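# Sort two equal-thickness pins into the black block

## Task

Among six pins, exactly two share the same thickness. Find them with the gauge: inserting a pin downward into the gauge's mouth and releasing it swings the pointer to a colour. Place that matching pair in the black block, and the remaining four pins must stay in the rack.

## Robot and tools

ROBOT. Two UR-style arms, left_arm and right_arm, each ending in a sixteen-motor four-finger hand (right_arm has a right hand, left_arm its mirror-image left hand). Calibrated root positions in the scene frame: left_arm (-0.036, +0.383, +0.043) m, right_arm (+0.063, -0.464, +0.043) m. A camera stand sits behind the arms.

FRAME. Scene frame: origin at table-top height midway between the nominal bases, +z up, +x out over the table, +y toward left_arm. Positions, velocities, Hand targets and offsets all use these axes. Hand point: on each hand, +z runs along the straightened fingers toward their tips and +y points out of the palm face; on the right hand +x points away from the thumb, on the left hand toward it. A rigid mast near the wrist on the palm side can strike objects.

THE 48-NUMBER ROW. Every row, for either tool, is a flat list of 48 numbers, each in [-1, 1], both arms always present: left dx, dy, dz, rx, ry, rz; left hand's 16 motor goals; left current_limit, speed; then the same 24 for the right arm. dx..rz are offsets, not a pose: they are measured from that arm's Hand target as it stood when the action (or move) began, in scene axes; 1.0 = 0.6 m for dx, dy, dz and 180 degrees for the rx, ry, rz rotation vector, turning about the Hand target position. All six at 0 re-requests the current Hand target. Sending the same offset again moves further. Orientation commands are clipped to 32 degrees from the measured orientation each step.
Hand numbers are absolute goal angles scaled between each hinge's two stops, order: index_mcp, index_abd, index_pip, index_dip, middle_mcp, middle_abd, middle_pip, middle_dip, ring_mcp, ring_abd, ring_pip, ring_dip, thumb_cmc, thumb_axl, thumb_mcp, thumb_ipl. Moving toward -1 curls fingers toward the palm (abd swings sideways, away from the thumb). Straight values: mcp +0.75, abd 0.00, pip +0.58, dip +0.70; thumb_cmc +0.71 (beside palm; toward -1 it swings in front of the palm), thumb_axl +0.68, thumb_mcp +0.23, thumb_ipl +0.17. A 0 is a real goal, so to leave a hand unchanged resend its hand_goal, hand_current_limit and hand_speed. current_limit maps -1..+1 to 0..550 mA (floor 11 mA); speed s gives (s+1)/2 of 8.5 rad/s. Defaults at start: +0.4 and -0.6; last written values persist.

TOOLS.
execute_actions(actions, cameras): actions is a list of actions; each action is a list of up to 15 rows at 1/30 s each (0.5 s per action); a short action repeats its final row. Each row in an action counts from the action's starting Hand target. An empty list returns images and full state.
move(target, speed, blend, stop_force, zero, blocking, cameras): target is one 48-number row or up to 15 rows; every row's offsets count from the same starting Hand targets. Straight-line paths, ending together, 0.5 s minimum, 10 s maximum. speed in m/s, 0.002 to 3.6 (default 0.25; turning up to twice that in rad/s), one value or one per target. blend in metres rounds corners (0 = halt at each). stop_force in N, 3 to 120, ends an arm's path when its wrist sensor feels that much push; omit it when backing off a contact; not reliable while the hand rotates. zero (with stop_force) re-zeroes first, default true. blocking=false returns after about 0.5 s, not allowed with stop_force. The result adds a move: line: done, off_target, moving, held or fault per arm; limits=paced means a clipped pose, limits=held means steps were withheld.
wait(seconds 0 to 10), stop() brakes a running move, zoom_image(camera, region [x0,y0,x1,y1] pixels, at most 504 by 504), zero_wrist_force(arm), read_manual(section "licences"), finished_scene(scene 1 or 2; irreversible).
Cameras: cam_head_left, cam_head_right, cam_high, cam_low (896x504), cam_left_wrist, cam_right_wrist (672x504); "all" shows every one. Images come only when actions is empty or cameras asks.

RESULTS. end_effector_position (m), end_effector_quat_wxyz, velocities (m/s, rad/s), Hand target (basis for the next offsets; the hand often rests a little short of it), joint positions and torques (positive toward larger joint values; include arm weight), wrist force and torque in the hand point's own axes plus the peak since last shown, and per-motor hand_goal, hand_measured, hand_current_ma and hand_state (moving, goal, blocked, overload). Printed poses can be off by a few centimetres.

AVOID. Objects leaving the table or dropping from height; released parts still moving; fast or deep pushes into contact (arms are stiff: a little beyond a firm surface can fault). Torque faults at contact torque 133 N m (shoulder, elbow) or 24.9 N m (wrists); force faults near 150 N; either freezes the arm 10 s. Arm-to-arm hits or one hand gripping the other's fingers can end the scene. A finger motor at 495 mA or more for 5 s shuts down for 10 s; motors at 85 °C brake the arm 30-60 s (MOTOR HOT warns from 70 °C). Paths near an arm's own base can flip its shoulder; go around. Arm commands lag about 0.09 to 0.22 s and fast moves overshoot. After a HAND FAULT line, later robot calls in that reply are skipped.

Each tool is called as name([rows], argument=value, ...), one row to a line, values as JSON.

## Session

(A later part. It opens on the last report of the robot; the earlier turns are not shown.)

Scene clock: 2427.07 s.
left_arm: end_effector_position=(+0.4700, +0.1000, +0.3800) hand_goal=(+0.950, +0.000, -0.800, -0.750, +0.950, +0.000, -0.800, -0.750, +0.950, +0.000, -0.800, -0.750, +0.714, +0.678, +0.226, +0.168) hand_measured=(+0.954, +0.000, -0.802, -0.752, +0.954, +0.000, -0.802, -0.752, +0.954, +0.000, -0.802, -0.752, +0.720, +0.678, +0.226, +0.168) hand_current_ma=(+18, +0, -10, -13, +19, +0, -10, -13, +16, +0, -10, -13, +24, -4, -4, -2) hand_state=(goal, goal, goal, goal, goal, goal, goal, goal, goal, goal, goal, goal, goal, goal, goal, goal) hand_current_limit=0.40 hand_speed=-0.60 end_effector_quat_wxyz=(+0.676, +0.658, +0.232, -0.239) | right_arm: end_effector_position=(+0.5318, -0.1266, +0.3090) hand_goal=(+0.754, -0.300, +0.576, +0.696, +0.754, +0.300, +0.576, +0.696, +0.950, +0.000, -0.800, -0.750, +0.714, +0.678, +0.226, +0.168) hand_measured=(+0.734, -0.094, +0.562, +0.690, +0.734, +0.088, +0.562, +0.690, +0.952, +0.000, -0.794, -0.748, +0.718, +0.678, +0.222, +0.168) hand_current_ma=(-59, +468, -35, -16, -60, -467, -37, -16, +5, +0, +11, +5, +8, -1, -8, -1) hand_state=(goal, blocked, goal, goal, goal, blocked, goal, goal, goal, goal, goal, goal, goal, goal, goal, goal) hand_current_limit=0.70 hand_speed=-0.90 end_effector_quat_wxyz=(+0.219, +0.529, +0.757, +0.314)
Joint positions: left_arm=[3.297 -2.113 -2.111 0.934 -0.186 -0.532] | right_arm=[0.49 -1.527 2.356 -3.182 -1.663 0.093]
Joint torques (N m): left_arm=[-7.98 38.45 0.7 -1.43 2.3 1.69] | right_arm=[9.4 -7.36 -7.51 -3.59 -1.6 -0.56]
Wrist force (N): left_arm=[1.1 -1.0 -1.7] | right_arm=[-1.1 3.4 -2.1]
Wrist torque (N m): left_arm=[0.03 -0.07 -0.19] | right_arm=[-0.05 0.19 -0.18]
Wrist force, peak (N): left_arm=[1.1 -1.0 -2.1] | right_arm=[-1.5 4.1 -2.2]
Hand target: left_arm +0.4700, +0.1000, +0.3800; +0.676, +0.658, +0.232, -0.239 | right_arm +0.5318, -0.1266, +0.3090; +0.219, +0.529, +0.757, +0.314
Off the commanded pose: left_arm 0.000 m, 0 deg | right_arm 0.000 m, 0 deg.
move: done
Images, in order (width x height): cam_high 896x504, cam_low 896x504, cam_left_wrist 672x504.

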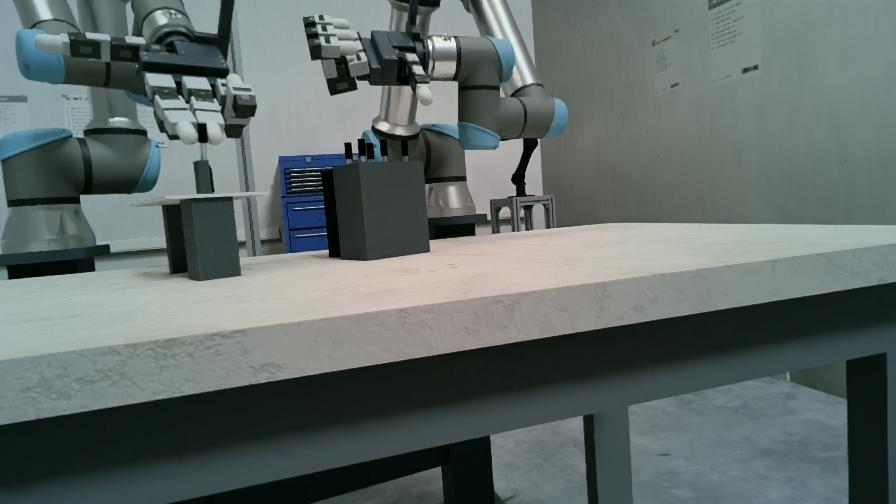

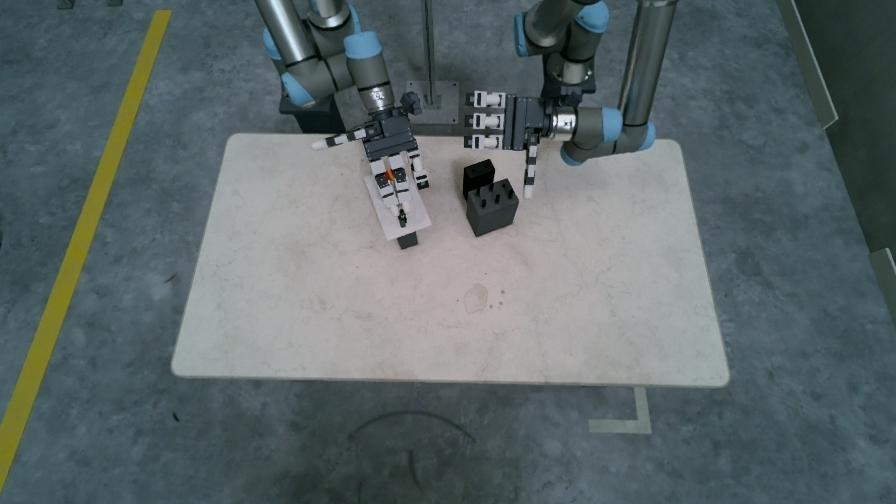

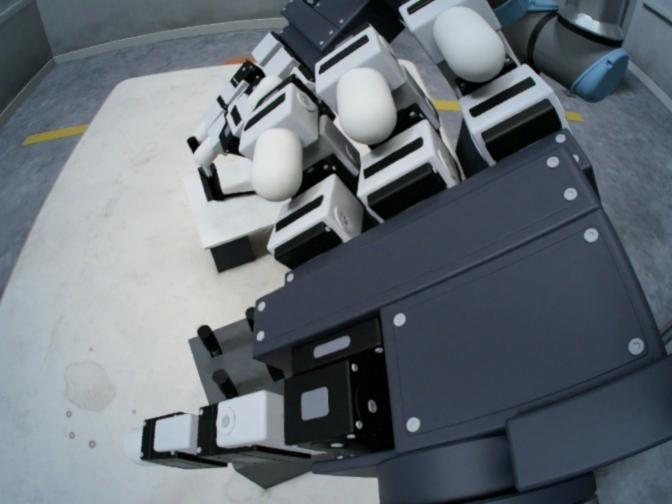

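move([
  [0,0,0,0,0,0,0.95,0,-0.8,-0.75,0.95,0,-0.8,-0.75,0.95,0,-0.8,-0.75,0.714,0.678,0.226,0.168,0.4,-0.6,0,0,0.00917,0,0,0,0.754,-0.3,0.576,0.696,0.754,0.3,0.576,0.696,0.95,0,-0.8,-0.75,0.714,0.678,0.226,0.168,0.7,-0.9],
  [0,0,0,0,0,0,0.95,0,-0.8,-0.75,0.95,0,-0.8,-0.75,0.95,0,-0.8,-0.75,0.714,0.678,0.226,0.168,0.4,-0.6,-0.00085,0.00235,0.00917,0,0,0,0.754,-0.3,0.576,0.696,0.754,0.3,0.576,0.696,0.95,0,-0.8,-0.75,0.714,0.678,0.226,0.168,0.7,-0.9],
], speed=0.01, cameras=["cam_low","cam_high","cam_left_wrist"])

zoom_image(camera="cam_left_wrist", region=[190, 155, 230, 205])

zoom_image(camera="cam_high", region=[185, 110, 225, 200])

Scene clock: 2477.67 s.
left_arm: end_effector_position=(+0.4700, +0.1000, +0.3800) hand_goal=(+0.950, +0.000, -0.800, -0.750, +0.950, +0.000, -0.800, -0.750, +0.950, +0.000, -0.800, -0.750, +0.714, +0.678, +0.226, +0.168) hand_measured=(+0.954, +0.000, -0.802, -0.752, +0.954, +0.000, -0.802, -0.752, +0.954, +0.000, -0.802, -0.752, +0.720, +0.678, +0.226, +0.168) hand_current_ma=(+18, +0, -10, -13, +19, +0, -10, -13, +16, +0, -10, -13, +24, -4, -4, -2) hand_state=(goal, goal, goal, goal, goal, goal, goal, goal, goal, goal, goal, goal, goal, goal, goal, goal) hand_current_limit=0.40 hand_speed=-0.60 end_effector_quat_wxyz=(+0.676, +0.658, +0.232, -0.239) | right_arm: end_effector_position=(+0.5314, -0.1254, +0.3145) hand_goal=(+0.754, -0.300, +0.576, +0.696, +0.754, +0.300, +0.576, +0.696, +0.950, +0.000, -0.800, -0.750, +0.714, +0.678, +0.226, +0.168) hand_measured=(+0.758, -0.094, +0.574, +0.694, +0.758, +0.088, +0.574, +0.694, +0.952, +0.000, -0.794, -0.748, +0.718, +0.678, +0.222, +0.168) hand_current_ma=(+7, +468, -3, -6, +7, -467, -3, -5, +5, +0, +11, +5, +8, -1, -8, -1) hand_state=(goal, blocked, goal, goal, goal, blocked, goal, goal, goal, goal, goal, goal, goal, goal, goal, goal) hand_current_limit=0.70 hand_speed=-0.90 end_effector_quat_wxyz=(+0.219, +0.529, +0.757, +0.314)
Joint positions: left_arm=[3.297 -2.113 -2.111 0.934 -0.186 -0.532] | right_arm=[0.494 -1.539 2.348 -3.162 -1.665 0.095]
Joint torques (N m): left_arm=[-8.42 38.13 0.07 -1.37 2.07 1.56] | right_arm=[11.01 -10.39 -21.02 -1.86 -2.69 1.03]
Wrist force (N): left_arm=[1.0 -0.5 -1.7] | right_arm=[-1.5 0.8 -0.2]
Wrist torque (N m): left_arm=[0.09 -0.06 -0.20] | right_arm=[0.01 0.19 -0.21]
Wrist force, peak (N): left_arm=[1.5 -0.6 -2.1] | right_arm=[-1.5 4.0 -2.4]
Hand target: left_arm +0.4700, +0.1000, +0.3800; +0.676, +0.658, +0.232, -0.239 | right_arm +0.5313, -0.1252, +0.3145; +0.219, +0.529, +0.757, +0.314
Off the commanded pose: left_arm 0.000 m, 0 deg | right_arm 0.000 m, 0 deg.
move: done
Images, in order (width x height): cam_high 896x504, cam_low 896x504, cam_left_wrist 672x504.

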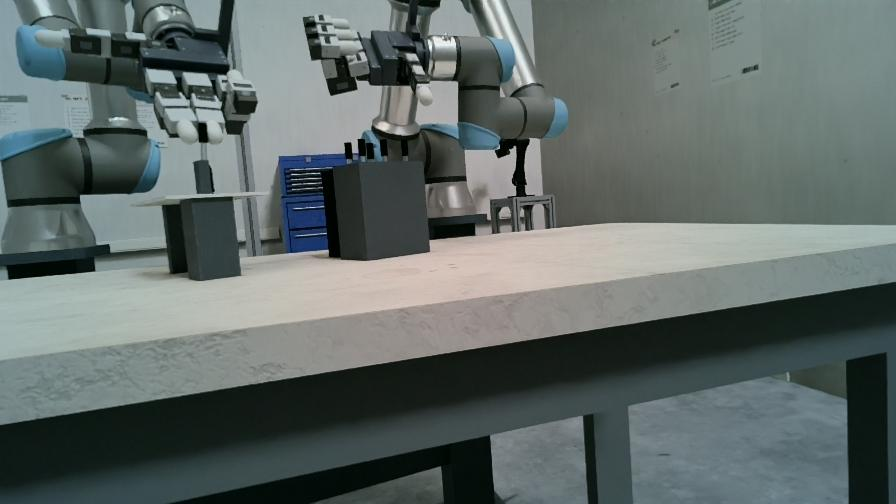

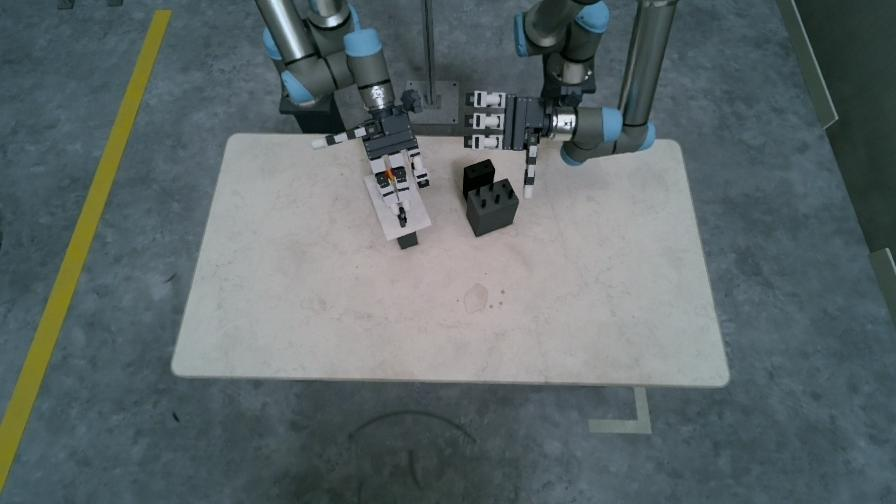

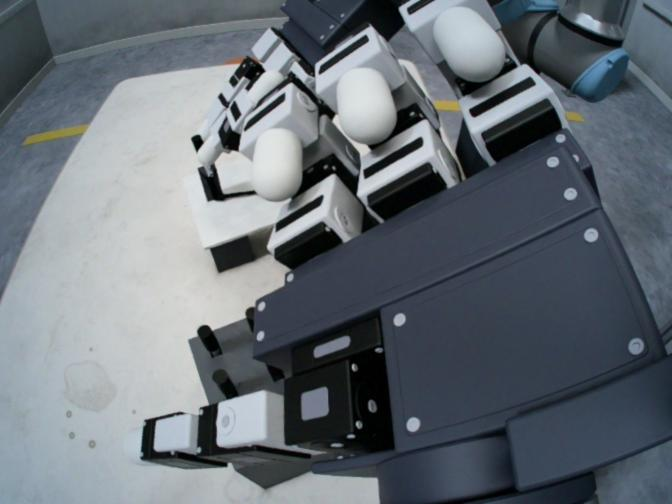

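Scaled by 10.080 from the camera's 672x504 image, which has a finer 960x720 frame.

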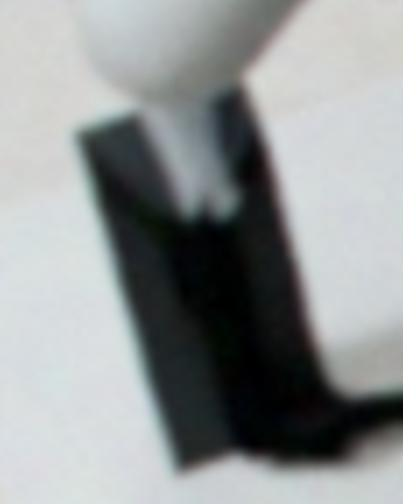

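Scaled by 5.600.

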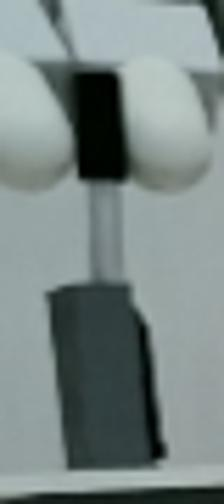

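move(target=[0,0,0,0,0,0,0.95,0,-0.8,-0.75,0.95,0,-0.8,-0.75,0.95,0,-0.8,-0.75,0.714,0.678,0.226,0.168,0.4,-0.6,0,0,-0.01667,0,0,0,0.754,-0.3,0.576,0.696,0.754,0.3,0.576,0.696,0.95,0,-0.8,-0.75,0.714,0.678,0.226,0.168,0.7,-0.9], speed=0.008, stop_force=3, cameras=["cam_low","cam_high","cam_left_wrist"])

zoom_image(camera="cam_left_wrist", region=[190, 155, 230, 205])

zoom_image(camera="cam_high", region=[185, 110, 225, 200])

Scene clock: 2483.47 s.
left_arm: end_effector_position=(+0.4700, +0.1000, +0.3800) hand_goal=(+0.950, +0.000, -0.800, -0.750, +0.950, +0.000, -0.800, -0.750, +0.950, +0.000, -0.800, -0.750, +0.714, +0.678, +0.226, +0.168) hand_measured=(+0.954, +0.000, -0.802, -0.752, +0.954, +0.000, -0.802, -0.752, +0.954, +0.000, -0.802, -0.752, +0.720, +0.678, +0.226, +0.168) hand_current_ma=(+18, +0, -10, -13, +19, +0, -10, -13, +16, +0, -10, -13, +24, -4, -4, -2) hand_state=(goal, goal, goal, goal, goal, goal, goal, goal, goal, goal, goal, goal, goal, goal, goal, goal) hand_current_limit=0.40 hand_speed=-0.60 end_effector_quat_wxyz=(+0.676, +0.658, +0.232, -0.239) | right_arm: end_effector_position=(+0.5313, -0.1252, +0.3099) hand_goal=(+0.754, -0.300, +0.576, +0.696, +0.754, +0.300, +0.576, +0.696, +0.950, +0.000, -0.800, -0.750, +0.714, +0.678, +0.226, +0.168) hand_measured=(+0.736, -0.094, +0.564, +0.690, +0.738, +0.088, +0.564, +0.690, +0.952, +0.000, -0.794, -0.748, +0.718, +0.678, +0.222, +0.168) hand_current_ma=(-52, +468, -32, -14, -46, -467, -29, -12, +5, +0, +11, +5, +8, -1, -8, -1) hand_state=(goal, blocked, goal, goal, goal, blocked, goal, goal, goal, goal, goal, goal, goal, goal, goal, goal) hand_current_limit=0.70 hand_speed=-0.90 end_effector_quat_wxyz=(+0.219, +0.529, +0.757, +0.314)
Joint positions: left_arm=[3.297 -2.113 -2.111 0.934 -0.186 -0.532] | right_arm=[0.494 -1.527 2.354 -3.178 -1.666 0.096]
Joint torques (N m): left_arm=[-8.21 38.16 0.09 -1.43 2.16 1.44] | right_arm=[10.75 -25.34 -20.23 -1.51 -2.56 1.11]
Wrist force (N): left_arm=[1.3 -1.0 -1.7] | right_arm=[-1.4 1.9 -1.1]
Wrist torque (N m): left_arm=[0.04 -0.10 -0.17] | right_arm=[0.01 0.23 -0.20]
Wrist force, peak (N): left_arm=[1.4 -1.0 -2.1] | right_arm=[-1.3 3.3 -2.2]
Hand target: left_arm +0.4700, +0.1000, +0.3800; +0.676, +0.658, +0.232, -0.239 | right_arm +0.5313, -0.1252, +0.3099; +0.219, +0.529, +0.757, +0.314 (not the last commanded pose)
Off the commanded pose: left_arm 0.000 m, 0 deg | right_arm 0.005 m, 0 deg.
move: contact (right_arm)
Images, in order (width x height): cam_high 896x504, cam_low 896x504, cam_left_wrist 672x504.

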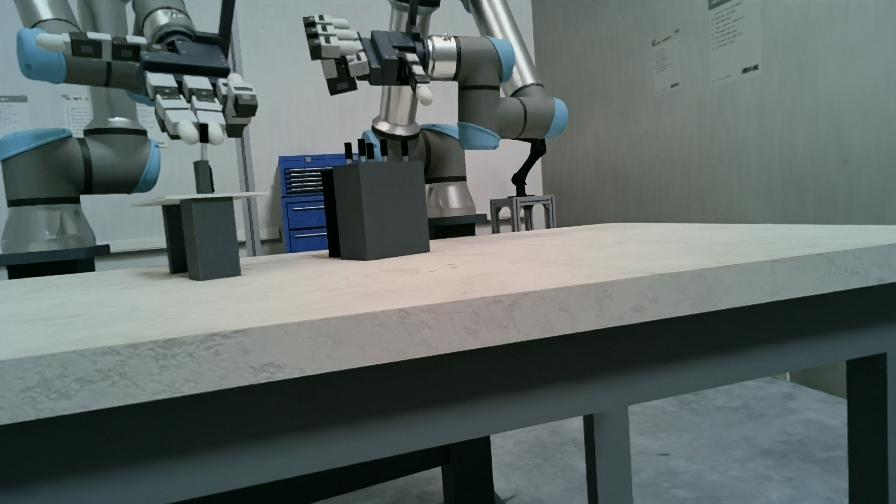

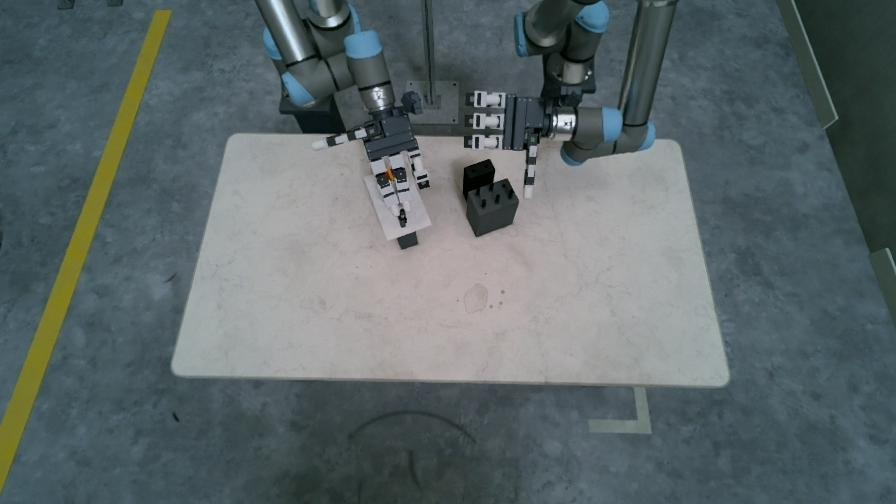

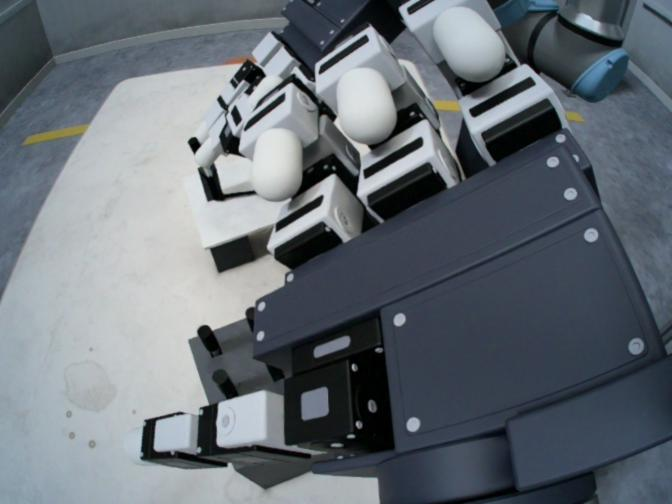

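Scaled by 10.080 from the camera's 672x504 image, which has a finer 960x720 frame.

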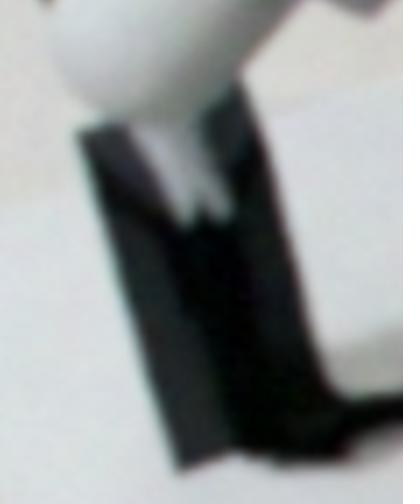

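Scaled by 5.600.

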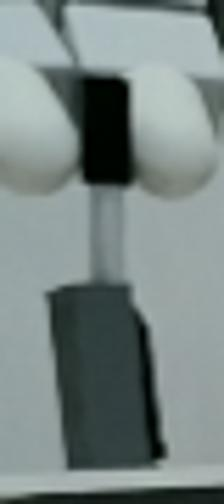

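move([
  [0,0,0,0,0,0,0.95,0,-0.8,-0.75,0.95,0,-0.8,-0.75,0.95,0,-0.8,-0.75,0.714,0.678,0.226,0.168,0.4,-0.6,0,0,0.00833,0,0,0,0.754,-0.3,0.576,0.696,0.754,0.3,0.576,0.696,0.95,0,-0.8,-0.75,0.714,0.678,0.226,0.168,0.7,-0.9],
  [0,0,0,0,0,0,0.95,0,-0.8,-0.75,0.95,0,-0.8,-0.75,0.95,0,-0.8,-0.75,0.714,0.678,0.226,0.168,0.4,-0.6,0.00153,-0.00423,0.00833,0,0,0,0.754,-0.3,0.576,0.696,0.754,0.3,0.576,0.696,0.95,0,-0.8,-0.75,0.714,0.678,0.226,0.168,0.7,-0.9],
], speed=0.01, cameras=["cam_low","cam_high","cam_left_wrist"])

zoom_image(camera="cam_left_wrist", region=[190, 155, 230, 205])

zoom_image(camera="cam_high", region=[185, 110, 225, 200])

Scene clock: 2500.73 s.
left_arm: end_effector_position=(+0.4700, +0.1000, +0.3800) hand_goal=(+0.950, +0.000, -0.800, -0.750, +0.950, +0.000, -0.800, -0.750, +0.950, +0.000, -0.800, -0.750, +0.714, +0.678, +0.226, +0.168) hand_measured=(+0.954, +0.000, -0.802, -0.752, +0.954, +0.000, -0.802, -0.752, +0.954, +0.000, -0.802, -0.752, +0.720, +0.678, +0.226, +0.168) hand_current_ma=(+18, +0, -10, -13, +19, +0, -10, -13, +16, +0, -10, -13, +24, -4, -4, -2) hand_state=(goal, goal, goal, goal, goal, goal, goal, goal, goal, goal, goal, goal, goal, goal, goal, goal) hand_current_limit=0.40 hand_speed=-0.60 end_effector_quat_wxyz=(+0.676, +0.658, +0.232, -0.239) | right_arm: end_effector_position=(+0.5322, -0.1276, +0.3148) hand_goal=(+0.754, -0.300, +0.576, +0.696, +0.754, +0.300, +0.576, +0.696, +0.950, +0.000, -0.800, -0.750, +0.714, +0.678, +0.226, +0.168) hand_measured=(+0.760, -0.094, +0.576, +0.694, +0.758, +0.088, +0.574, +0.694, +0.952, +0.000, -0.794, -0.748, +0.718, +0.678, +0.222, +0.168) hand_current_ma=(+12, +468, +0, -4, +7, -467, -3, -5, +5, +0, +11, +5, +8, -1, -8, -1) hand_state=(goal, blocked, goal, goal, goal, blocked, goal, goal, goal, goal, goal, goal, goal, goal, goal, goal) hand_current_limit=0.70 hand_speed=-0.90 end_effector_quat_wxyz=(+0.219, +0.529, +0.757, +0.314)
Joint positions: left_arm=[3.297 -2.113 -2.111 0.934 -0.186 -0.532] | right_arm=[0.487 -1.542 2.351 -3.161 -1.661 0.091]
Joint torques (N m): left_arm=[-9.11 39.08 1.08 -1.22 2.19 1.41] | right_arm=[-11.56 -25.88 -9.59 -3.98 2.15 -1.8]
Wrist force (N): left_arm=[1.2 -0.8 -1.8] | right_arm=[-1.3 0.6 0.2]
Wrist torque (N m): left_arm=[0.05 -0.10 -0.18] | right_arm=[-0.03 0.20 -0.06]
Wrist force, peak (N): left_arm=[1.4 -0.9 -2.3] | right_arm=[-1.7 2.3 -1.4]
Hand target: left_arm +0.4700, +0.1000, +0.3800; +0.676, +0.658, +0.232, -0.239 | right_arm +0.5322, -0.1278, +0.3149; +0.219, +0.529, +0.757, +0.314
Off the commanded pose: left_arm 0.000 m, 0 deg | right_arm 0.000 m, 0 deg.
move: done
Images, in order (width x height): cam_high 896x504, cam_low 896x504, cam_left_wrist 672x504.

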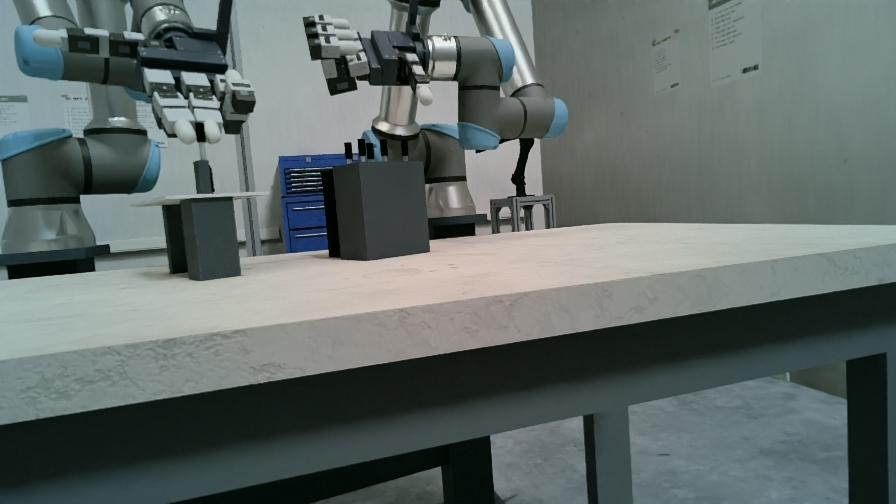

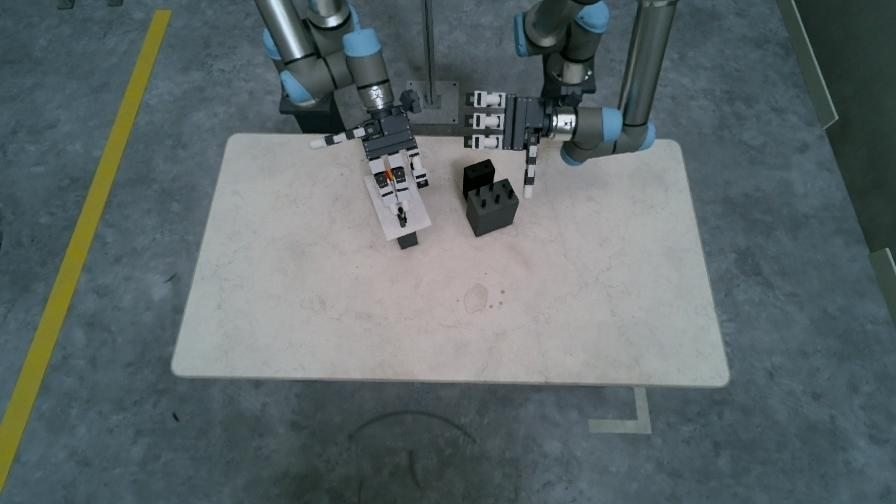

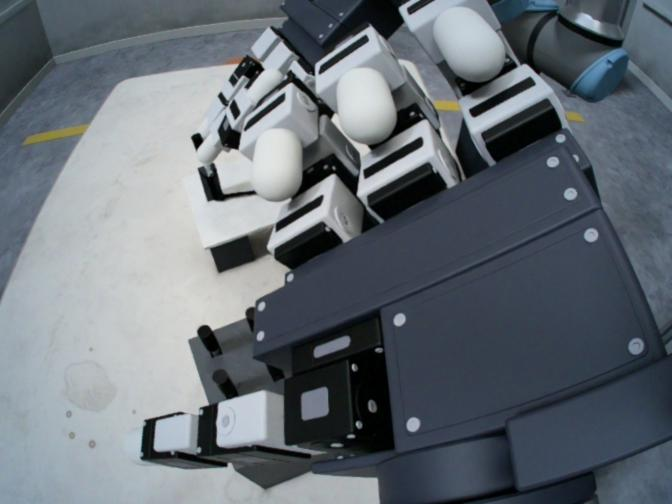

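Scaled by 10.080 from the camera's 672x504 image, which has a finer 960x720 frame.

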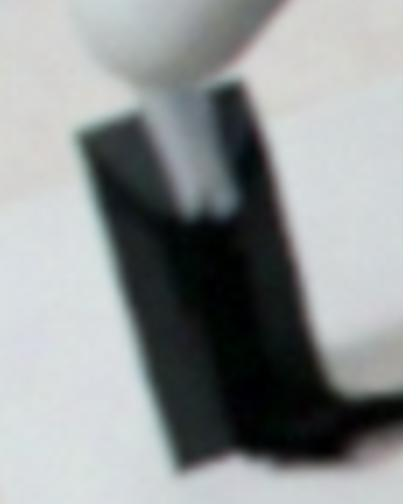

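Scaled by 5.600.

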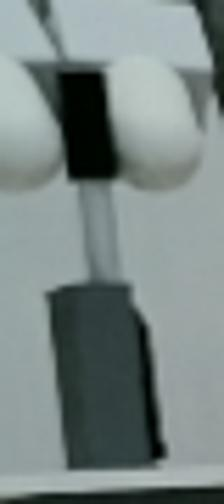

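move([
  [0,0,0,0,0,0,0.95,0,-0.8,-0.75,0.95,0,-0.8,-0.75,0.95,0,-0.8,-0.75,0.714,0.678,0.226,0.168,0.4,-0.6,-0.00045,0.00125,0,0,0,0,0.754,-0.3,0.576,0.696,0.754,0.3,0.576,0.696,0.95,0,-0.8,-0.75,0.714,0.678,0.226,0.168,0.75,-0.9],
  [0,0,0,0,0,0,0.95,0,-0.8,-0.75,0.95,0,-0.8,-0.75,0.95,0,-0.8,-0.75,0.714,0.678,0.226,0.168,0.4,-0.6,-0.00045,0.00125,-0.00833,0,0,0,0.754,-0.3,0.576,0.696,0.754,0.3,0.576,0.696,0.95,0,-0.8,-0.75,0.714,0.678,0.226,0.168,0.75,-0.9],
], speed=0.01, stop_force=5, cameras=["cam_high","cam_left_wrist"])

zoom_image(camera="cam_left_wrist", region=[190, 155, 230, 205])

zoom_image(camera="cam_high", region=[185, 110, 225, 200])

Scene clock: 2514.13 s.
left_arm: end_effector_position=(+0.4700, +0.1000, +0.3800) hand_goal=(+0.950, +0.000, -0.800, -0.750, +0.950, +0.000, -0.800, -0.750, +0.950, +0.000, -0.800, -0.750, +0.714, +0.678, +0.226, +0.168) hand_measured=(+0.954, +0.000, -0.802, -0.752, +0.954, +0.000, -0.802, -0.752, +0.954, +0.000, -0.802, -0.752, +0.720, +0.678, +0.226, +0.168) hand_current_ma=(+18, +0, -10, -13, +19, +0, -10, -13, +16, +0, -10, -13, +24, -4, -4, -2) hand_state=(goal, goal, goal, goal, goal, goal, goal, goal, goal, goal, goal, goal, goal, goal, goal, goal) hand_current_limit=0.40 hand_speed=-0.60 end_effector_quat_wxyz=(+0.676, +0.658, +0.232, -0.239) | right_arm: end_effector_position=(+0.5320, -0.1270, +0.3099) hand_goal=(+0.754, -0.300, +0.576, +0.696, +0.754, +0.300, +0.576, +0.696, +0.950, +0.000, -0.800, -0.750, +0.714, +0.678, +0.226, +0.168) hand_measured=(+0.738, -0.094, +0.566, +0.690, +0.738, +0.088, +0.564, +0.690, +0.952, +0.000, -0.794, -0.748, +0.718, +0.678, +0.222, +0.168) hand_current_ma=(-44, +481, -27, -12, -48, -481, -30, -12, +5, +0, +11, +5, +8, -1, -8, -1) hand_state=(goal, blocked, goal, goal, goal, blocked, goal, goal, goal, goal, goal, goal, goal, goal, goal, goal) hand_current_limit=0.75 hand_speed=-0.90 end_effector_quat_wxyz=(+0.219, +0.529, +0.757, +0.314)
Joint positions: left_arm=[3.297 -2.113 -2.111 0.934 -0.186 -0.532] | right_arm=[0.489 -1.529 2.356 -3.179 -1.662 0.092]
Joint torques (N m): left_arm=[-8.89 37.76 0.15 -0.96 2.2 1.29] | right_arm=[10.95 -8.01 -8.11 -3.63 -2.54 1.2]
Wrist force (N): left_arm=[1.4 -0.7 -2.0] | right_arm=[-1.4 3.2 -2.0]
Wrist torque (N m): left_arm=[0.10 -0.11 -0.17] | right_arm=[0.00 0.22 -0.19]
Wrist force, peak (N): left_arm=[1.5 -0.9 -2.1] | right_arm=[-1.5 3.5 -2.3]
Hand target: left_arm +0.4700, +0.1000, +0.3800; +0.676, +0.658, +0.232, -0.239 | right_arm +0.5320, -0.1270, +0.3099; +0.219, +0.529, +0.757, +0.314
Off the commanded pose: left_arm 0.000 m, 0 deg | right_arm 0.000 m, 0 deg.
move: done
Images, in order (width x height): cam_high 896x504, cam_left_wrist 672x504.

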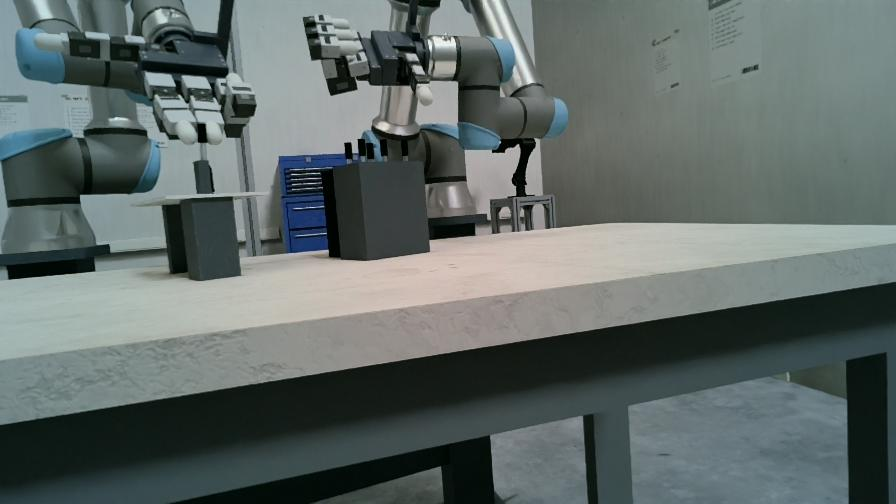

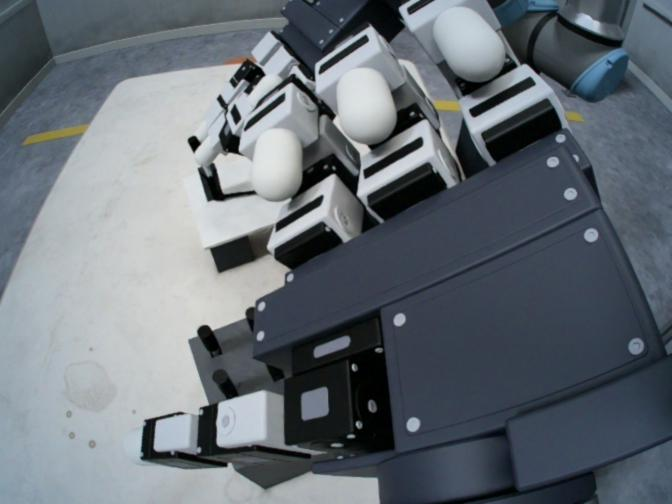

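Scaled by 10.080 from the camera's 672x504 image, which has a finer 960x720 frame.

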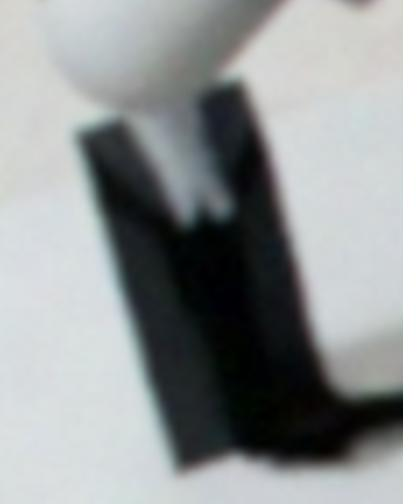

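Scaled by 5.600.

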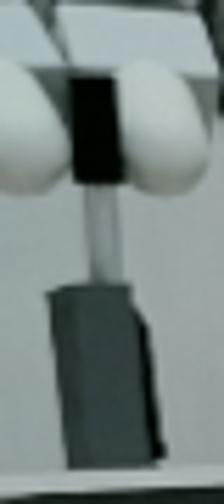

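move(target=[0,0,0,0,0,0,0.95,0,-0.8,-0.75,0.95,0,-0.8,-0.75,0.95,0,-0.8,-0.75,0.714,0.678,0.226,0.168,0.4,-0.6,0,0,0,0,0,0,0.80,-0.3,0.60,0.708,0.80,0.3,0.60,0.708,0.95,0,-0.8,-0.75,0.714,0.678,0.226,0.168,0.78,-0.97], speed=0.01, cameras=["cam_high","cam_left_wrist","cam_low"])

zoom_image(camera="cam_left_wrist", region=[190, 155, 230, 205])

zoom_image(camera="cam_high", region=[185, 110, 225, 200])

Scene clock: 2521.77 s.
left_arm: end_effector_position=(+0.4700, +0.1000, +0.3800) hand_goal=(+0.950, +0.000, -0.800, -0.750, +0.950, +0.000, -0.800, -0.750, +0.950, +0.000, -0.800, -0.750, +0.714, +0.678, +0.226, +0.168) hand_measured=(+0.954, +0.000, -0.802, -0.752, +0.954, +0.000, -0.802, -0.752, +0.954, +0.000, -0.802, -0.752, +0.720, +0.678, +0.226, +0.168) hand_current_ma=(+18, +0, -10, -13, +19, +0, -10, -13, +16, +0, -10, -13, +24, -4, -4, -2) hand_state=(goal, goal, goal, goal, goal, goal, goal, goal, goal, goal, goal, goal, goal, goal, goal, goal) hand_current_limit=0.40 hand_speed=-0.60 end_effector_quat_wxyz=(+0.676, +0.658, +0.232, -0.239) | right_arm: end_effector_position=(+0.5320, -0.1270, +0.3099) hand_goal=(+0.800, -0.300, +0.600, +0.708, +0.800, +0.300, +0.600, +0.708, +0.950, +0.000, -0.800, -0.750, +0.714, +0.678, +0.226, +0.168) hand_measured=(+0.740, -0.096, +0.566, +0.690, +0.740, +0.088, +0.566, +0.690, +0.952, +0.000, -0.794, -0.748, +0.718, +0.678, +0.222, +0.168) hand_current_ma=(-217, +483, -106, -49, -218, -489, -109, -49, +5, +0, +11, +5, +8, -1, -8, -1) hand_state=(moving, moving, blocked, goal, moving, blocked, blocked, goal, goal, goal, goal, goal, goal, goal, goal, goal) hand_current_limit=0.78 hand_speed=-0.97 end_effector_quat_wxyz=(+0.219, +0.529, +0.757, +0.314)
Joint positions: left_arm=[3.297 -2.113 -2.111 0.934 -0.186 -0.532] | right_arm=[0.489 -1.529 2.356 -3.179 -1.662 0.092]
Joint torques (N m): left_arm=[-8.13 38.59 1.27 -1.05 1.87 1.24] | right_arm=[11.84 -8.64 -7.89 -3.33 -2.68 1.23]
Wrist force (N): left_arm=[1.3 -0.7 -1.8] | right_arm=[-1.4 4.0 -2.8]
Wrist torque (N m): left_arm=[0.07 -0.09 -0.18] | right_arm=[-0.05 0.24 -0.18]
Wrist force, peak (N): left_arm=[1.4 -0.9 -2.1] | right_arm=[-1.3 4.2 -2.7]
Hand target: left_arm +0.4700, +0.1000, +0.3800; +0.676, +0.658, +0.232, -0.239 | right_arm +0.5320, -0.1270, +0.3099; +0.219, +0.529, +0.757, +0.314
Off the commanded pose: left_arm 0.000 m, 0 deg | right_arm 0.000 m, 0 deg.
move: done
Images, in order (width x height): cam_high 896x504, cam_low 896x504, cam_left_wrist 672x504.

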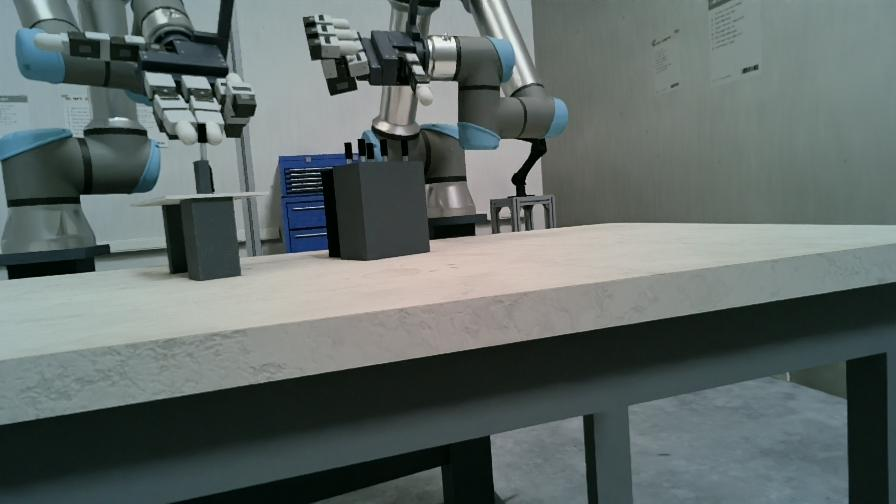

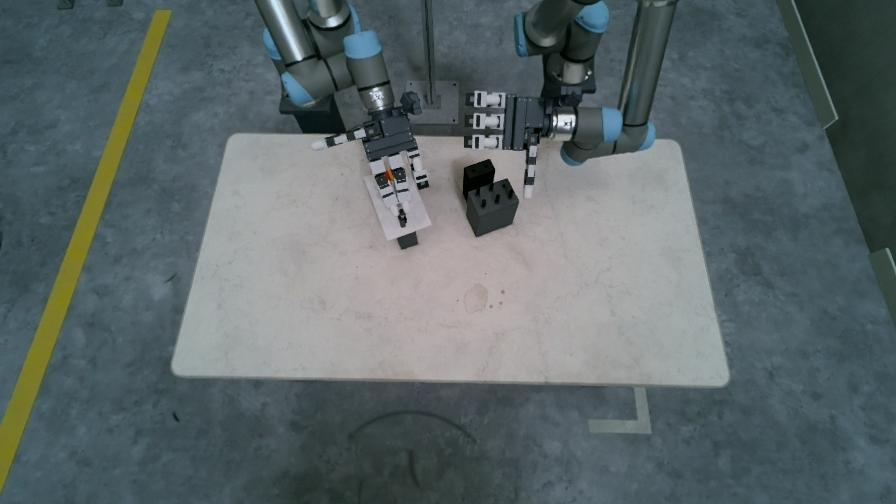

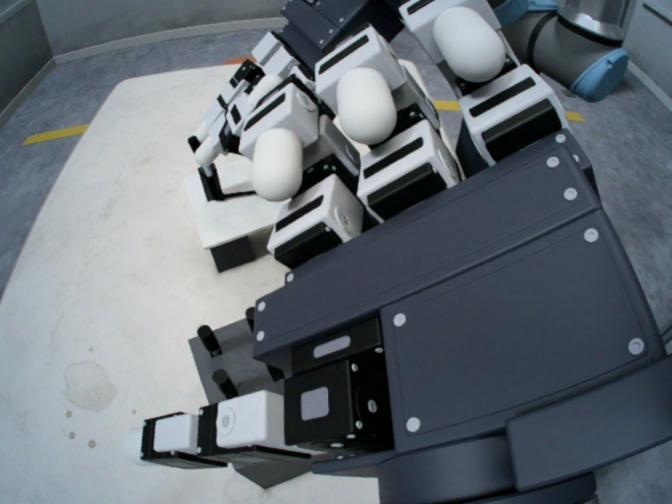

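Scaled by 10.080 from the camera's 672x504 image, which has a finer 960x720 frame.

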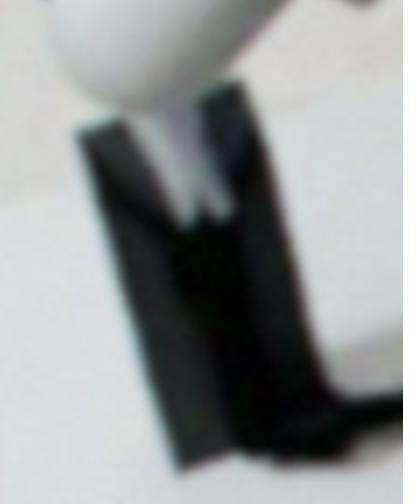

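Scaled by 5.600.

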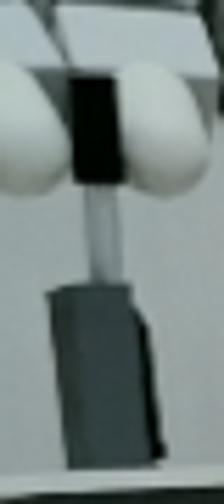

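move(target=[0,0,0,0,0,0,0.95,0,-0.8,-0.75,0.95,0,-0.8,-0.75,0.95,0,-0.8,-0.75,0.714,0.678,0.226,0.168,0.4,-0.6,0,0,0,0,0,0,0.84,-0.3,0.62,0.72,0.84,0.3,0.62,0.72,0.95,0,-0.8,-0.75,0.714,0.678,0.226,0.168,0.78,-0.98], speed=0.01, cameras=["cam_high","cam_left_wrist","cam_low"])

zoom_image(camera="cam_left_wrist", region=[190, 155, 230, 205])

zoom_image(camera="cam_high", region=[185, 110, 225, 200])

Scene clock: 2529.33 s.
left_arm: end_effector_position=(+0.4700, +0.1000, +0.3800) hand_goal=(+0.950, +0.000, -0.800, -0.750, +0.950, +0.000, -0.800, -0.750, +0.950, +0.000, -0.800, -0.750, +0.714, +0.678, +0.226, +0.168) hand_measured=(+0.954, +0.000, -0.802, -0.752, +0.954, +0.000, -0.802, -0.752, +0.954, +0.000, -0.802, -0.752, +0.720, +0.678, +0.226, +0.168) hand_current_ma=(+18, +0, -10, -13, +19, +0, -10, -13, +16, +0, -10, -13, +24, -4, -4, -2) hand_state=(goal, goal, goal, goal, goal, goal, goal, goal, goal, goal, goal, goal, goal, goal, goal, goal) hand_current_limit=0.40 hand_speed=-0.60 end_effector_quat_wxyz=(+0.676, +0.658, +0.232, -0.239) | right_arm: end_effector_position=(+0.5320, -0.1270, +0.3098) hand_goal=(+0.840, -0.300, +0.620, +0.720, +0.840, +0.300, +0.620, +0.720, +0.950, +0.000, -0.800, -0.750, +0.714, +0.678, +0.226, +0.168) hand_measured=(+0.842, -0.108, +0.618, +0.718, +0.842, +0.096, +0.618, +0.718, +0.952, +0.000, -0.794, -0.748, +0.718, +0.678, +0.222, +0.168) hand_current_ma=(+5, +490, -2, -5, +5, -489, -3, -5, +5, +0, +11, +5, +8, -1, -8, -1) hand_state=(goal, blocked, goal, goal, goal, blocked, goal, goal, goal, goal, goal, goal, goal, goal, goal, goal) hand_current_limit=0.78 hand_speed=-0.98 end_effector_quat_wxyz=(+0.219, +0.529, +0.757, +0.314)
Joint positions: left_arm=[3.297 -2.113 -2.111 0.934 -0.186 -0.532] | right_arm=[0.489 -1.529 2.356 -3.179 -1.662 0.092]
Joint torques (N m): left_arm=[-7.59 38.36 1.19 -1.18 2 1.24] | right_arm=[10.79 -12.38 -13.4 -3.65 -2.22 0.91]
Wrist force (N): left_arm=[1.3 -0.6 -1.9] | right_arm=[-1.5 0.6 -0.2]
Wrist torque (N m): left_arm=[0.09 -0.10 -0.18] | right_arm=[0.03 0.22 -0.20]
Wrist force, peak (N): left_arm=[1.5 -1.0 -2.1] | right_arm=[-1.5 5.3 -3.2]
Hand target: left_arm +0.4700, +0.1000, +0.3800; +0.676, +0.658, +0.232, -0.239 | right_arm +0.5320, -0.1270, +0.3099; +0.219, +0.529, +0.757, +0.314
Off the commanded pose: left_arm 0.000 m, 0 deg | right_arm 0.000 m, 0 deg.
move: done
Images, in order (width x height): cam_high 896x504, cam_low 896x504, cam_left_wrist 672x504.

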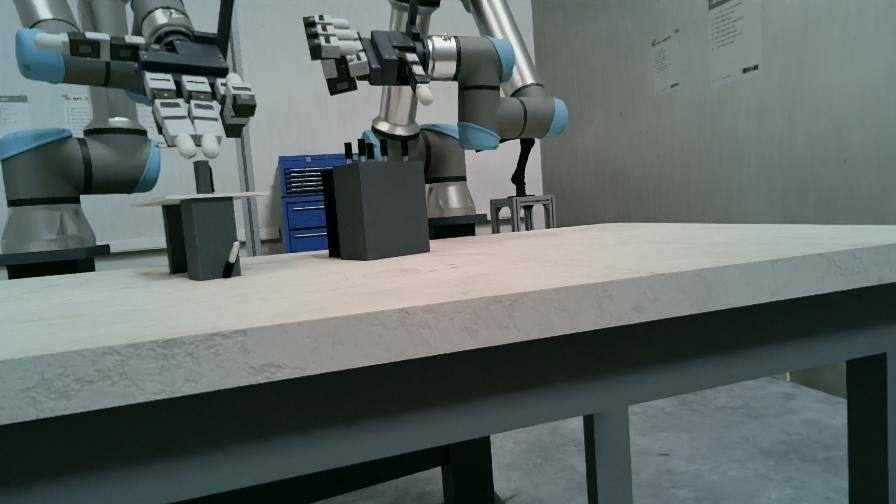

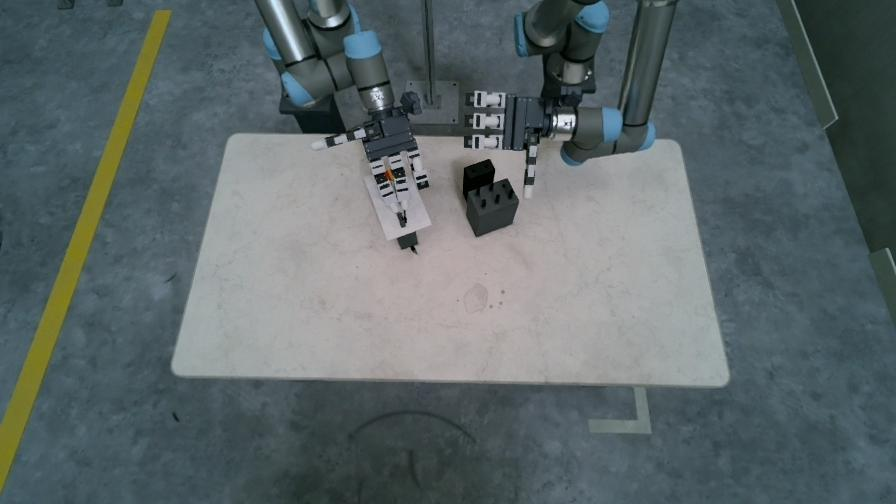

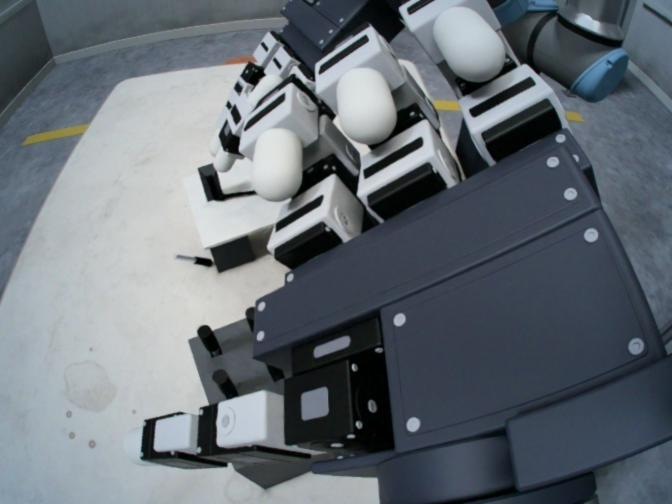

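Scaled by 10.080 from the camera's 672x504 image, which has a finer 960x720 frame.

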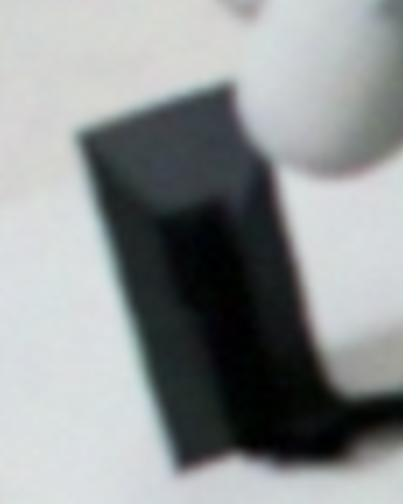

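Scaled by 5.600.

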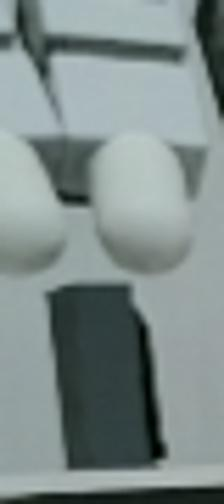

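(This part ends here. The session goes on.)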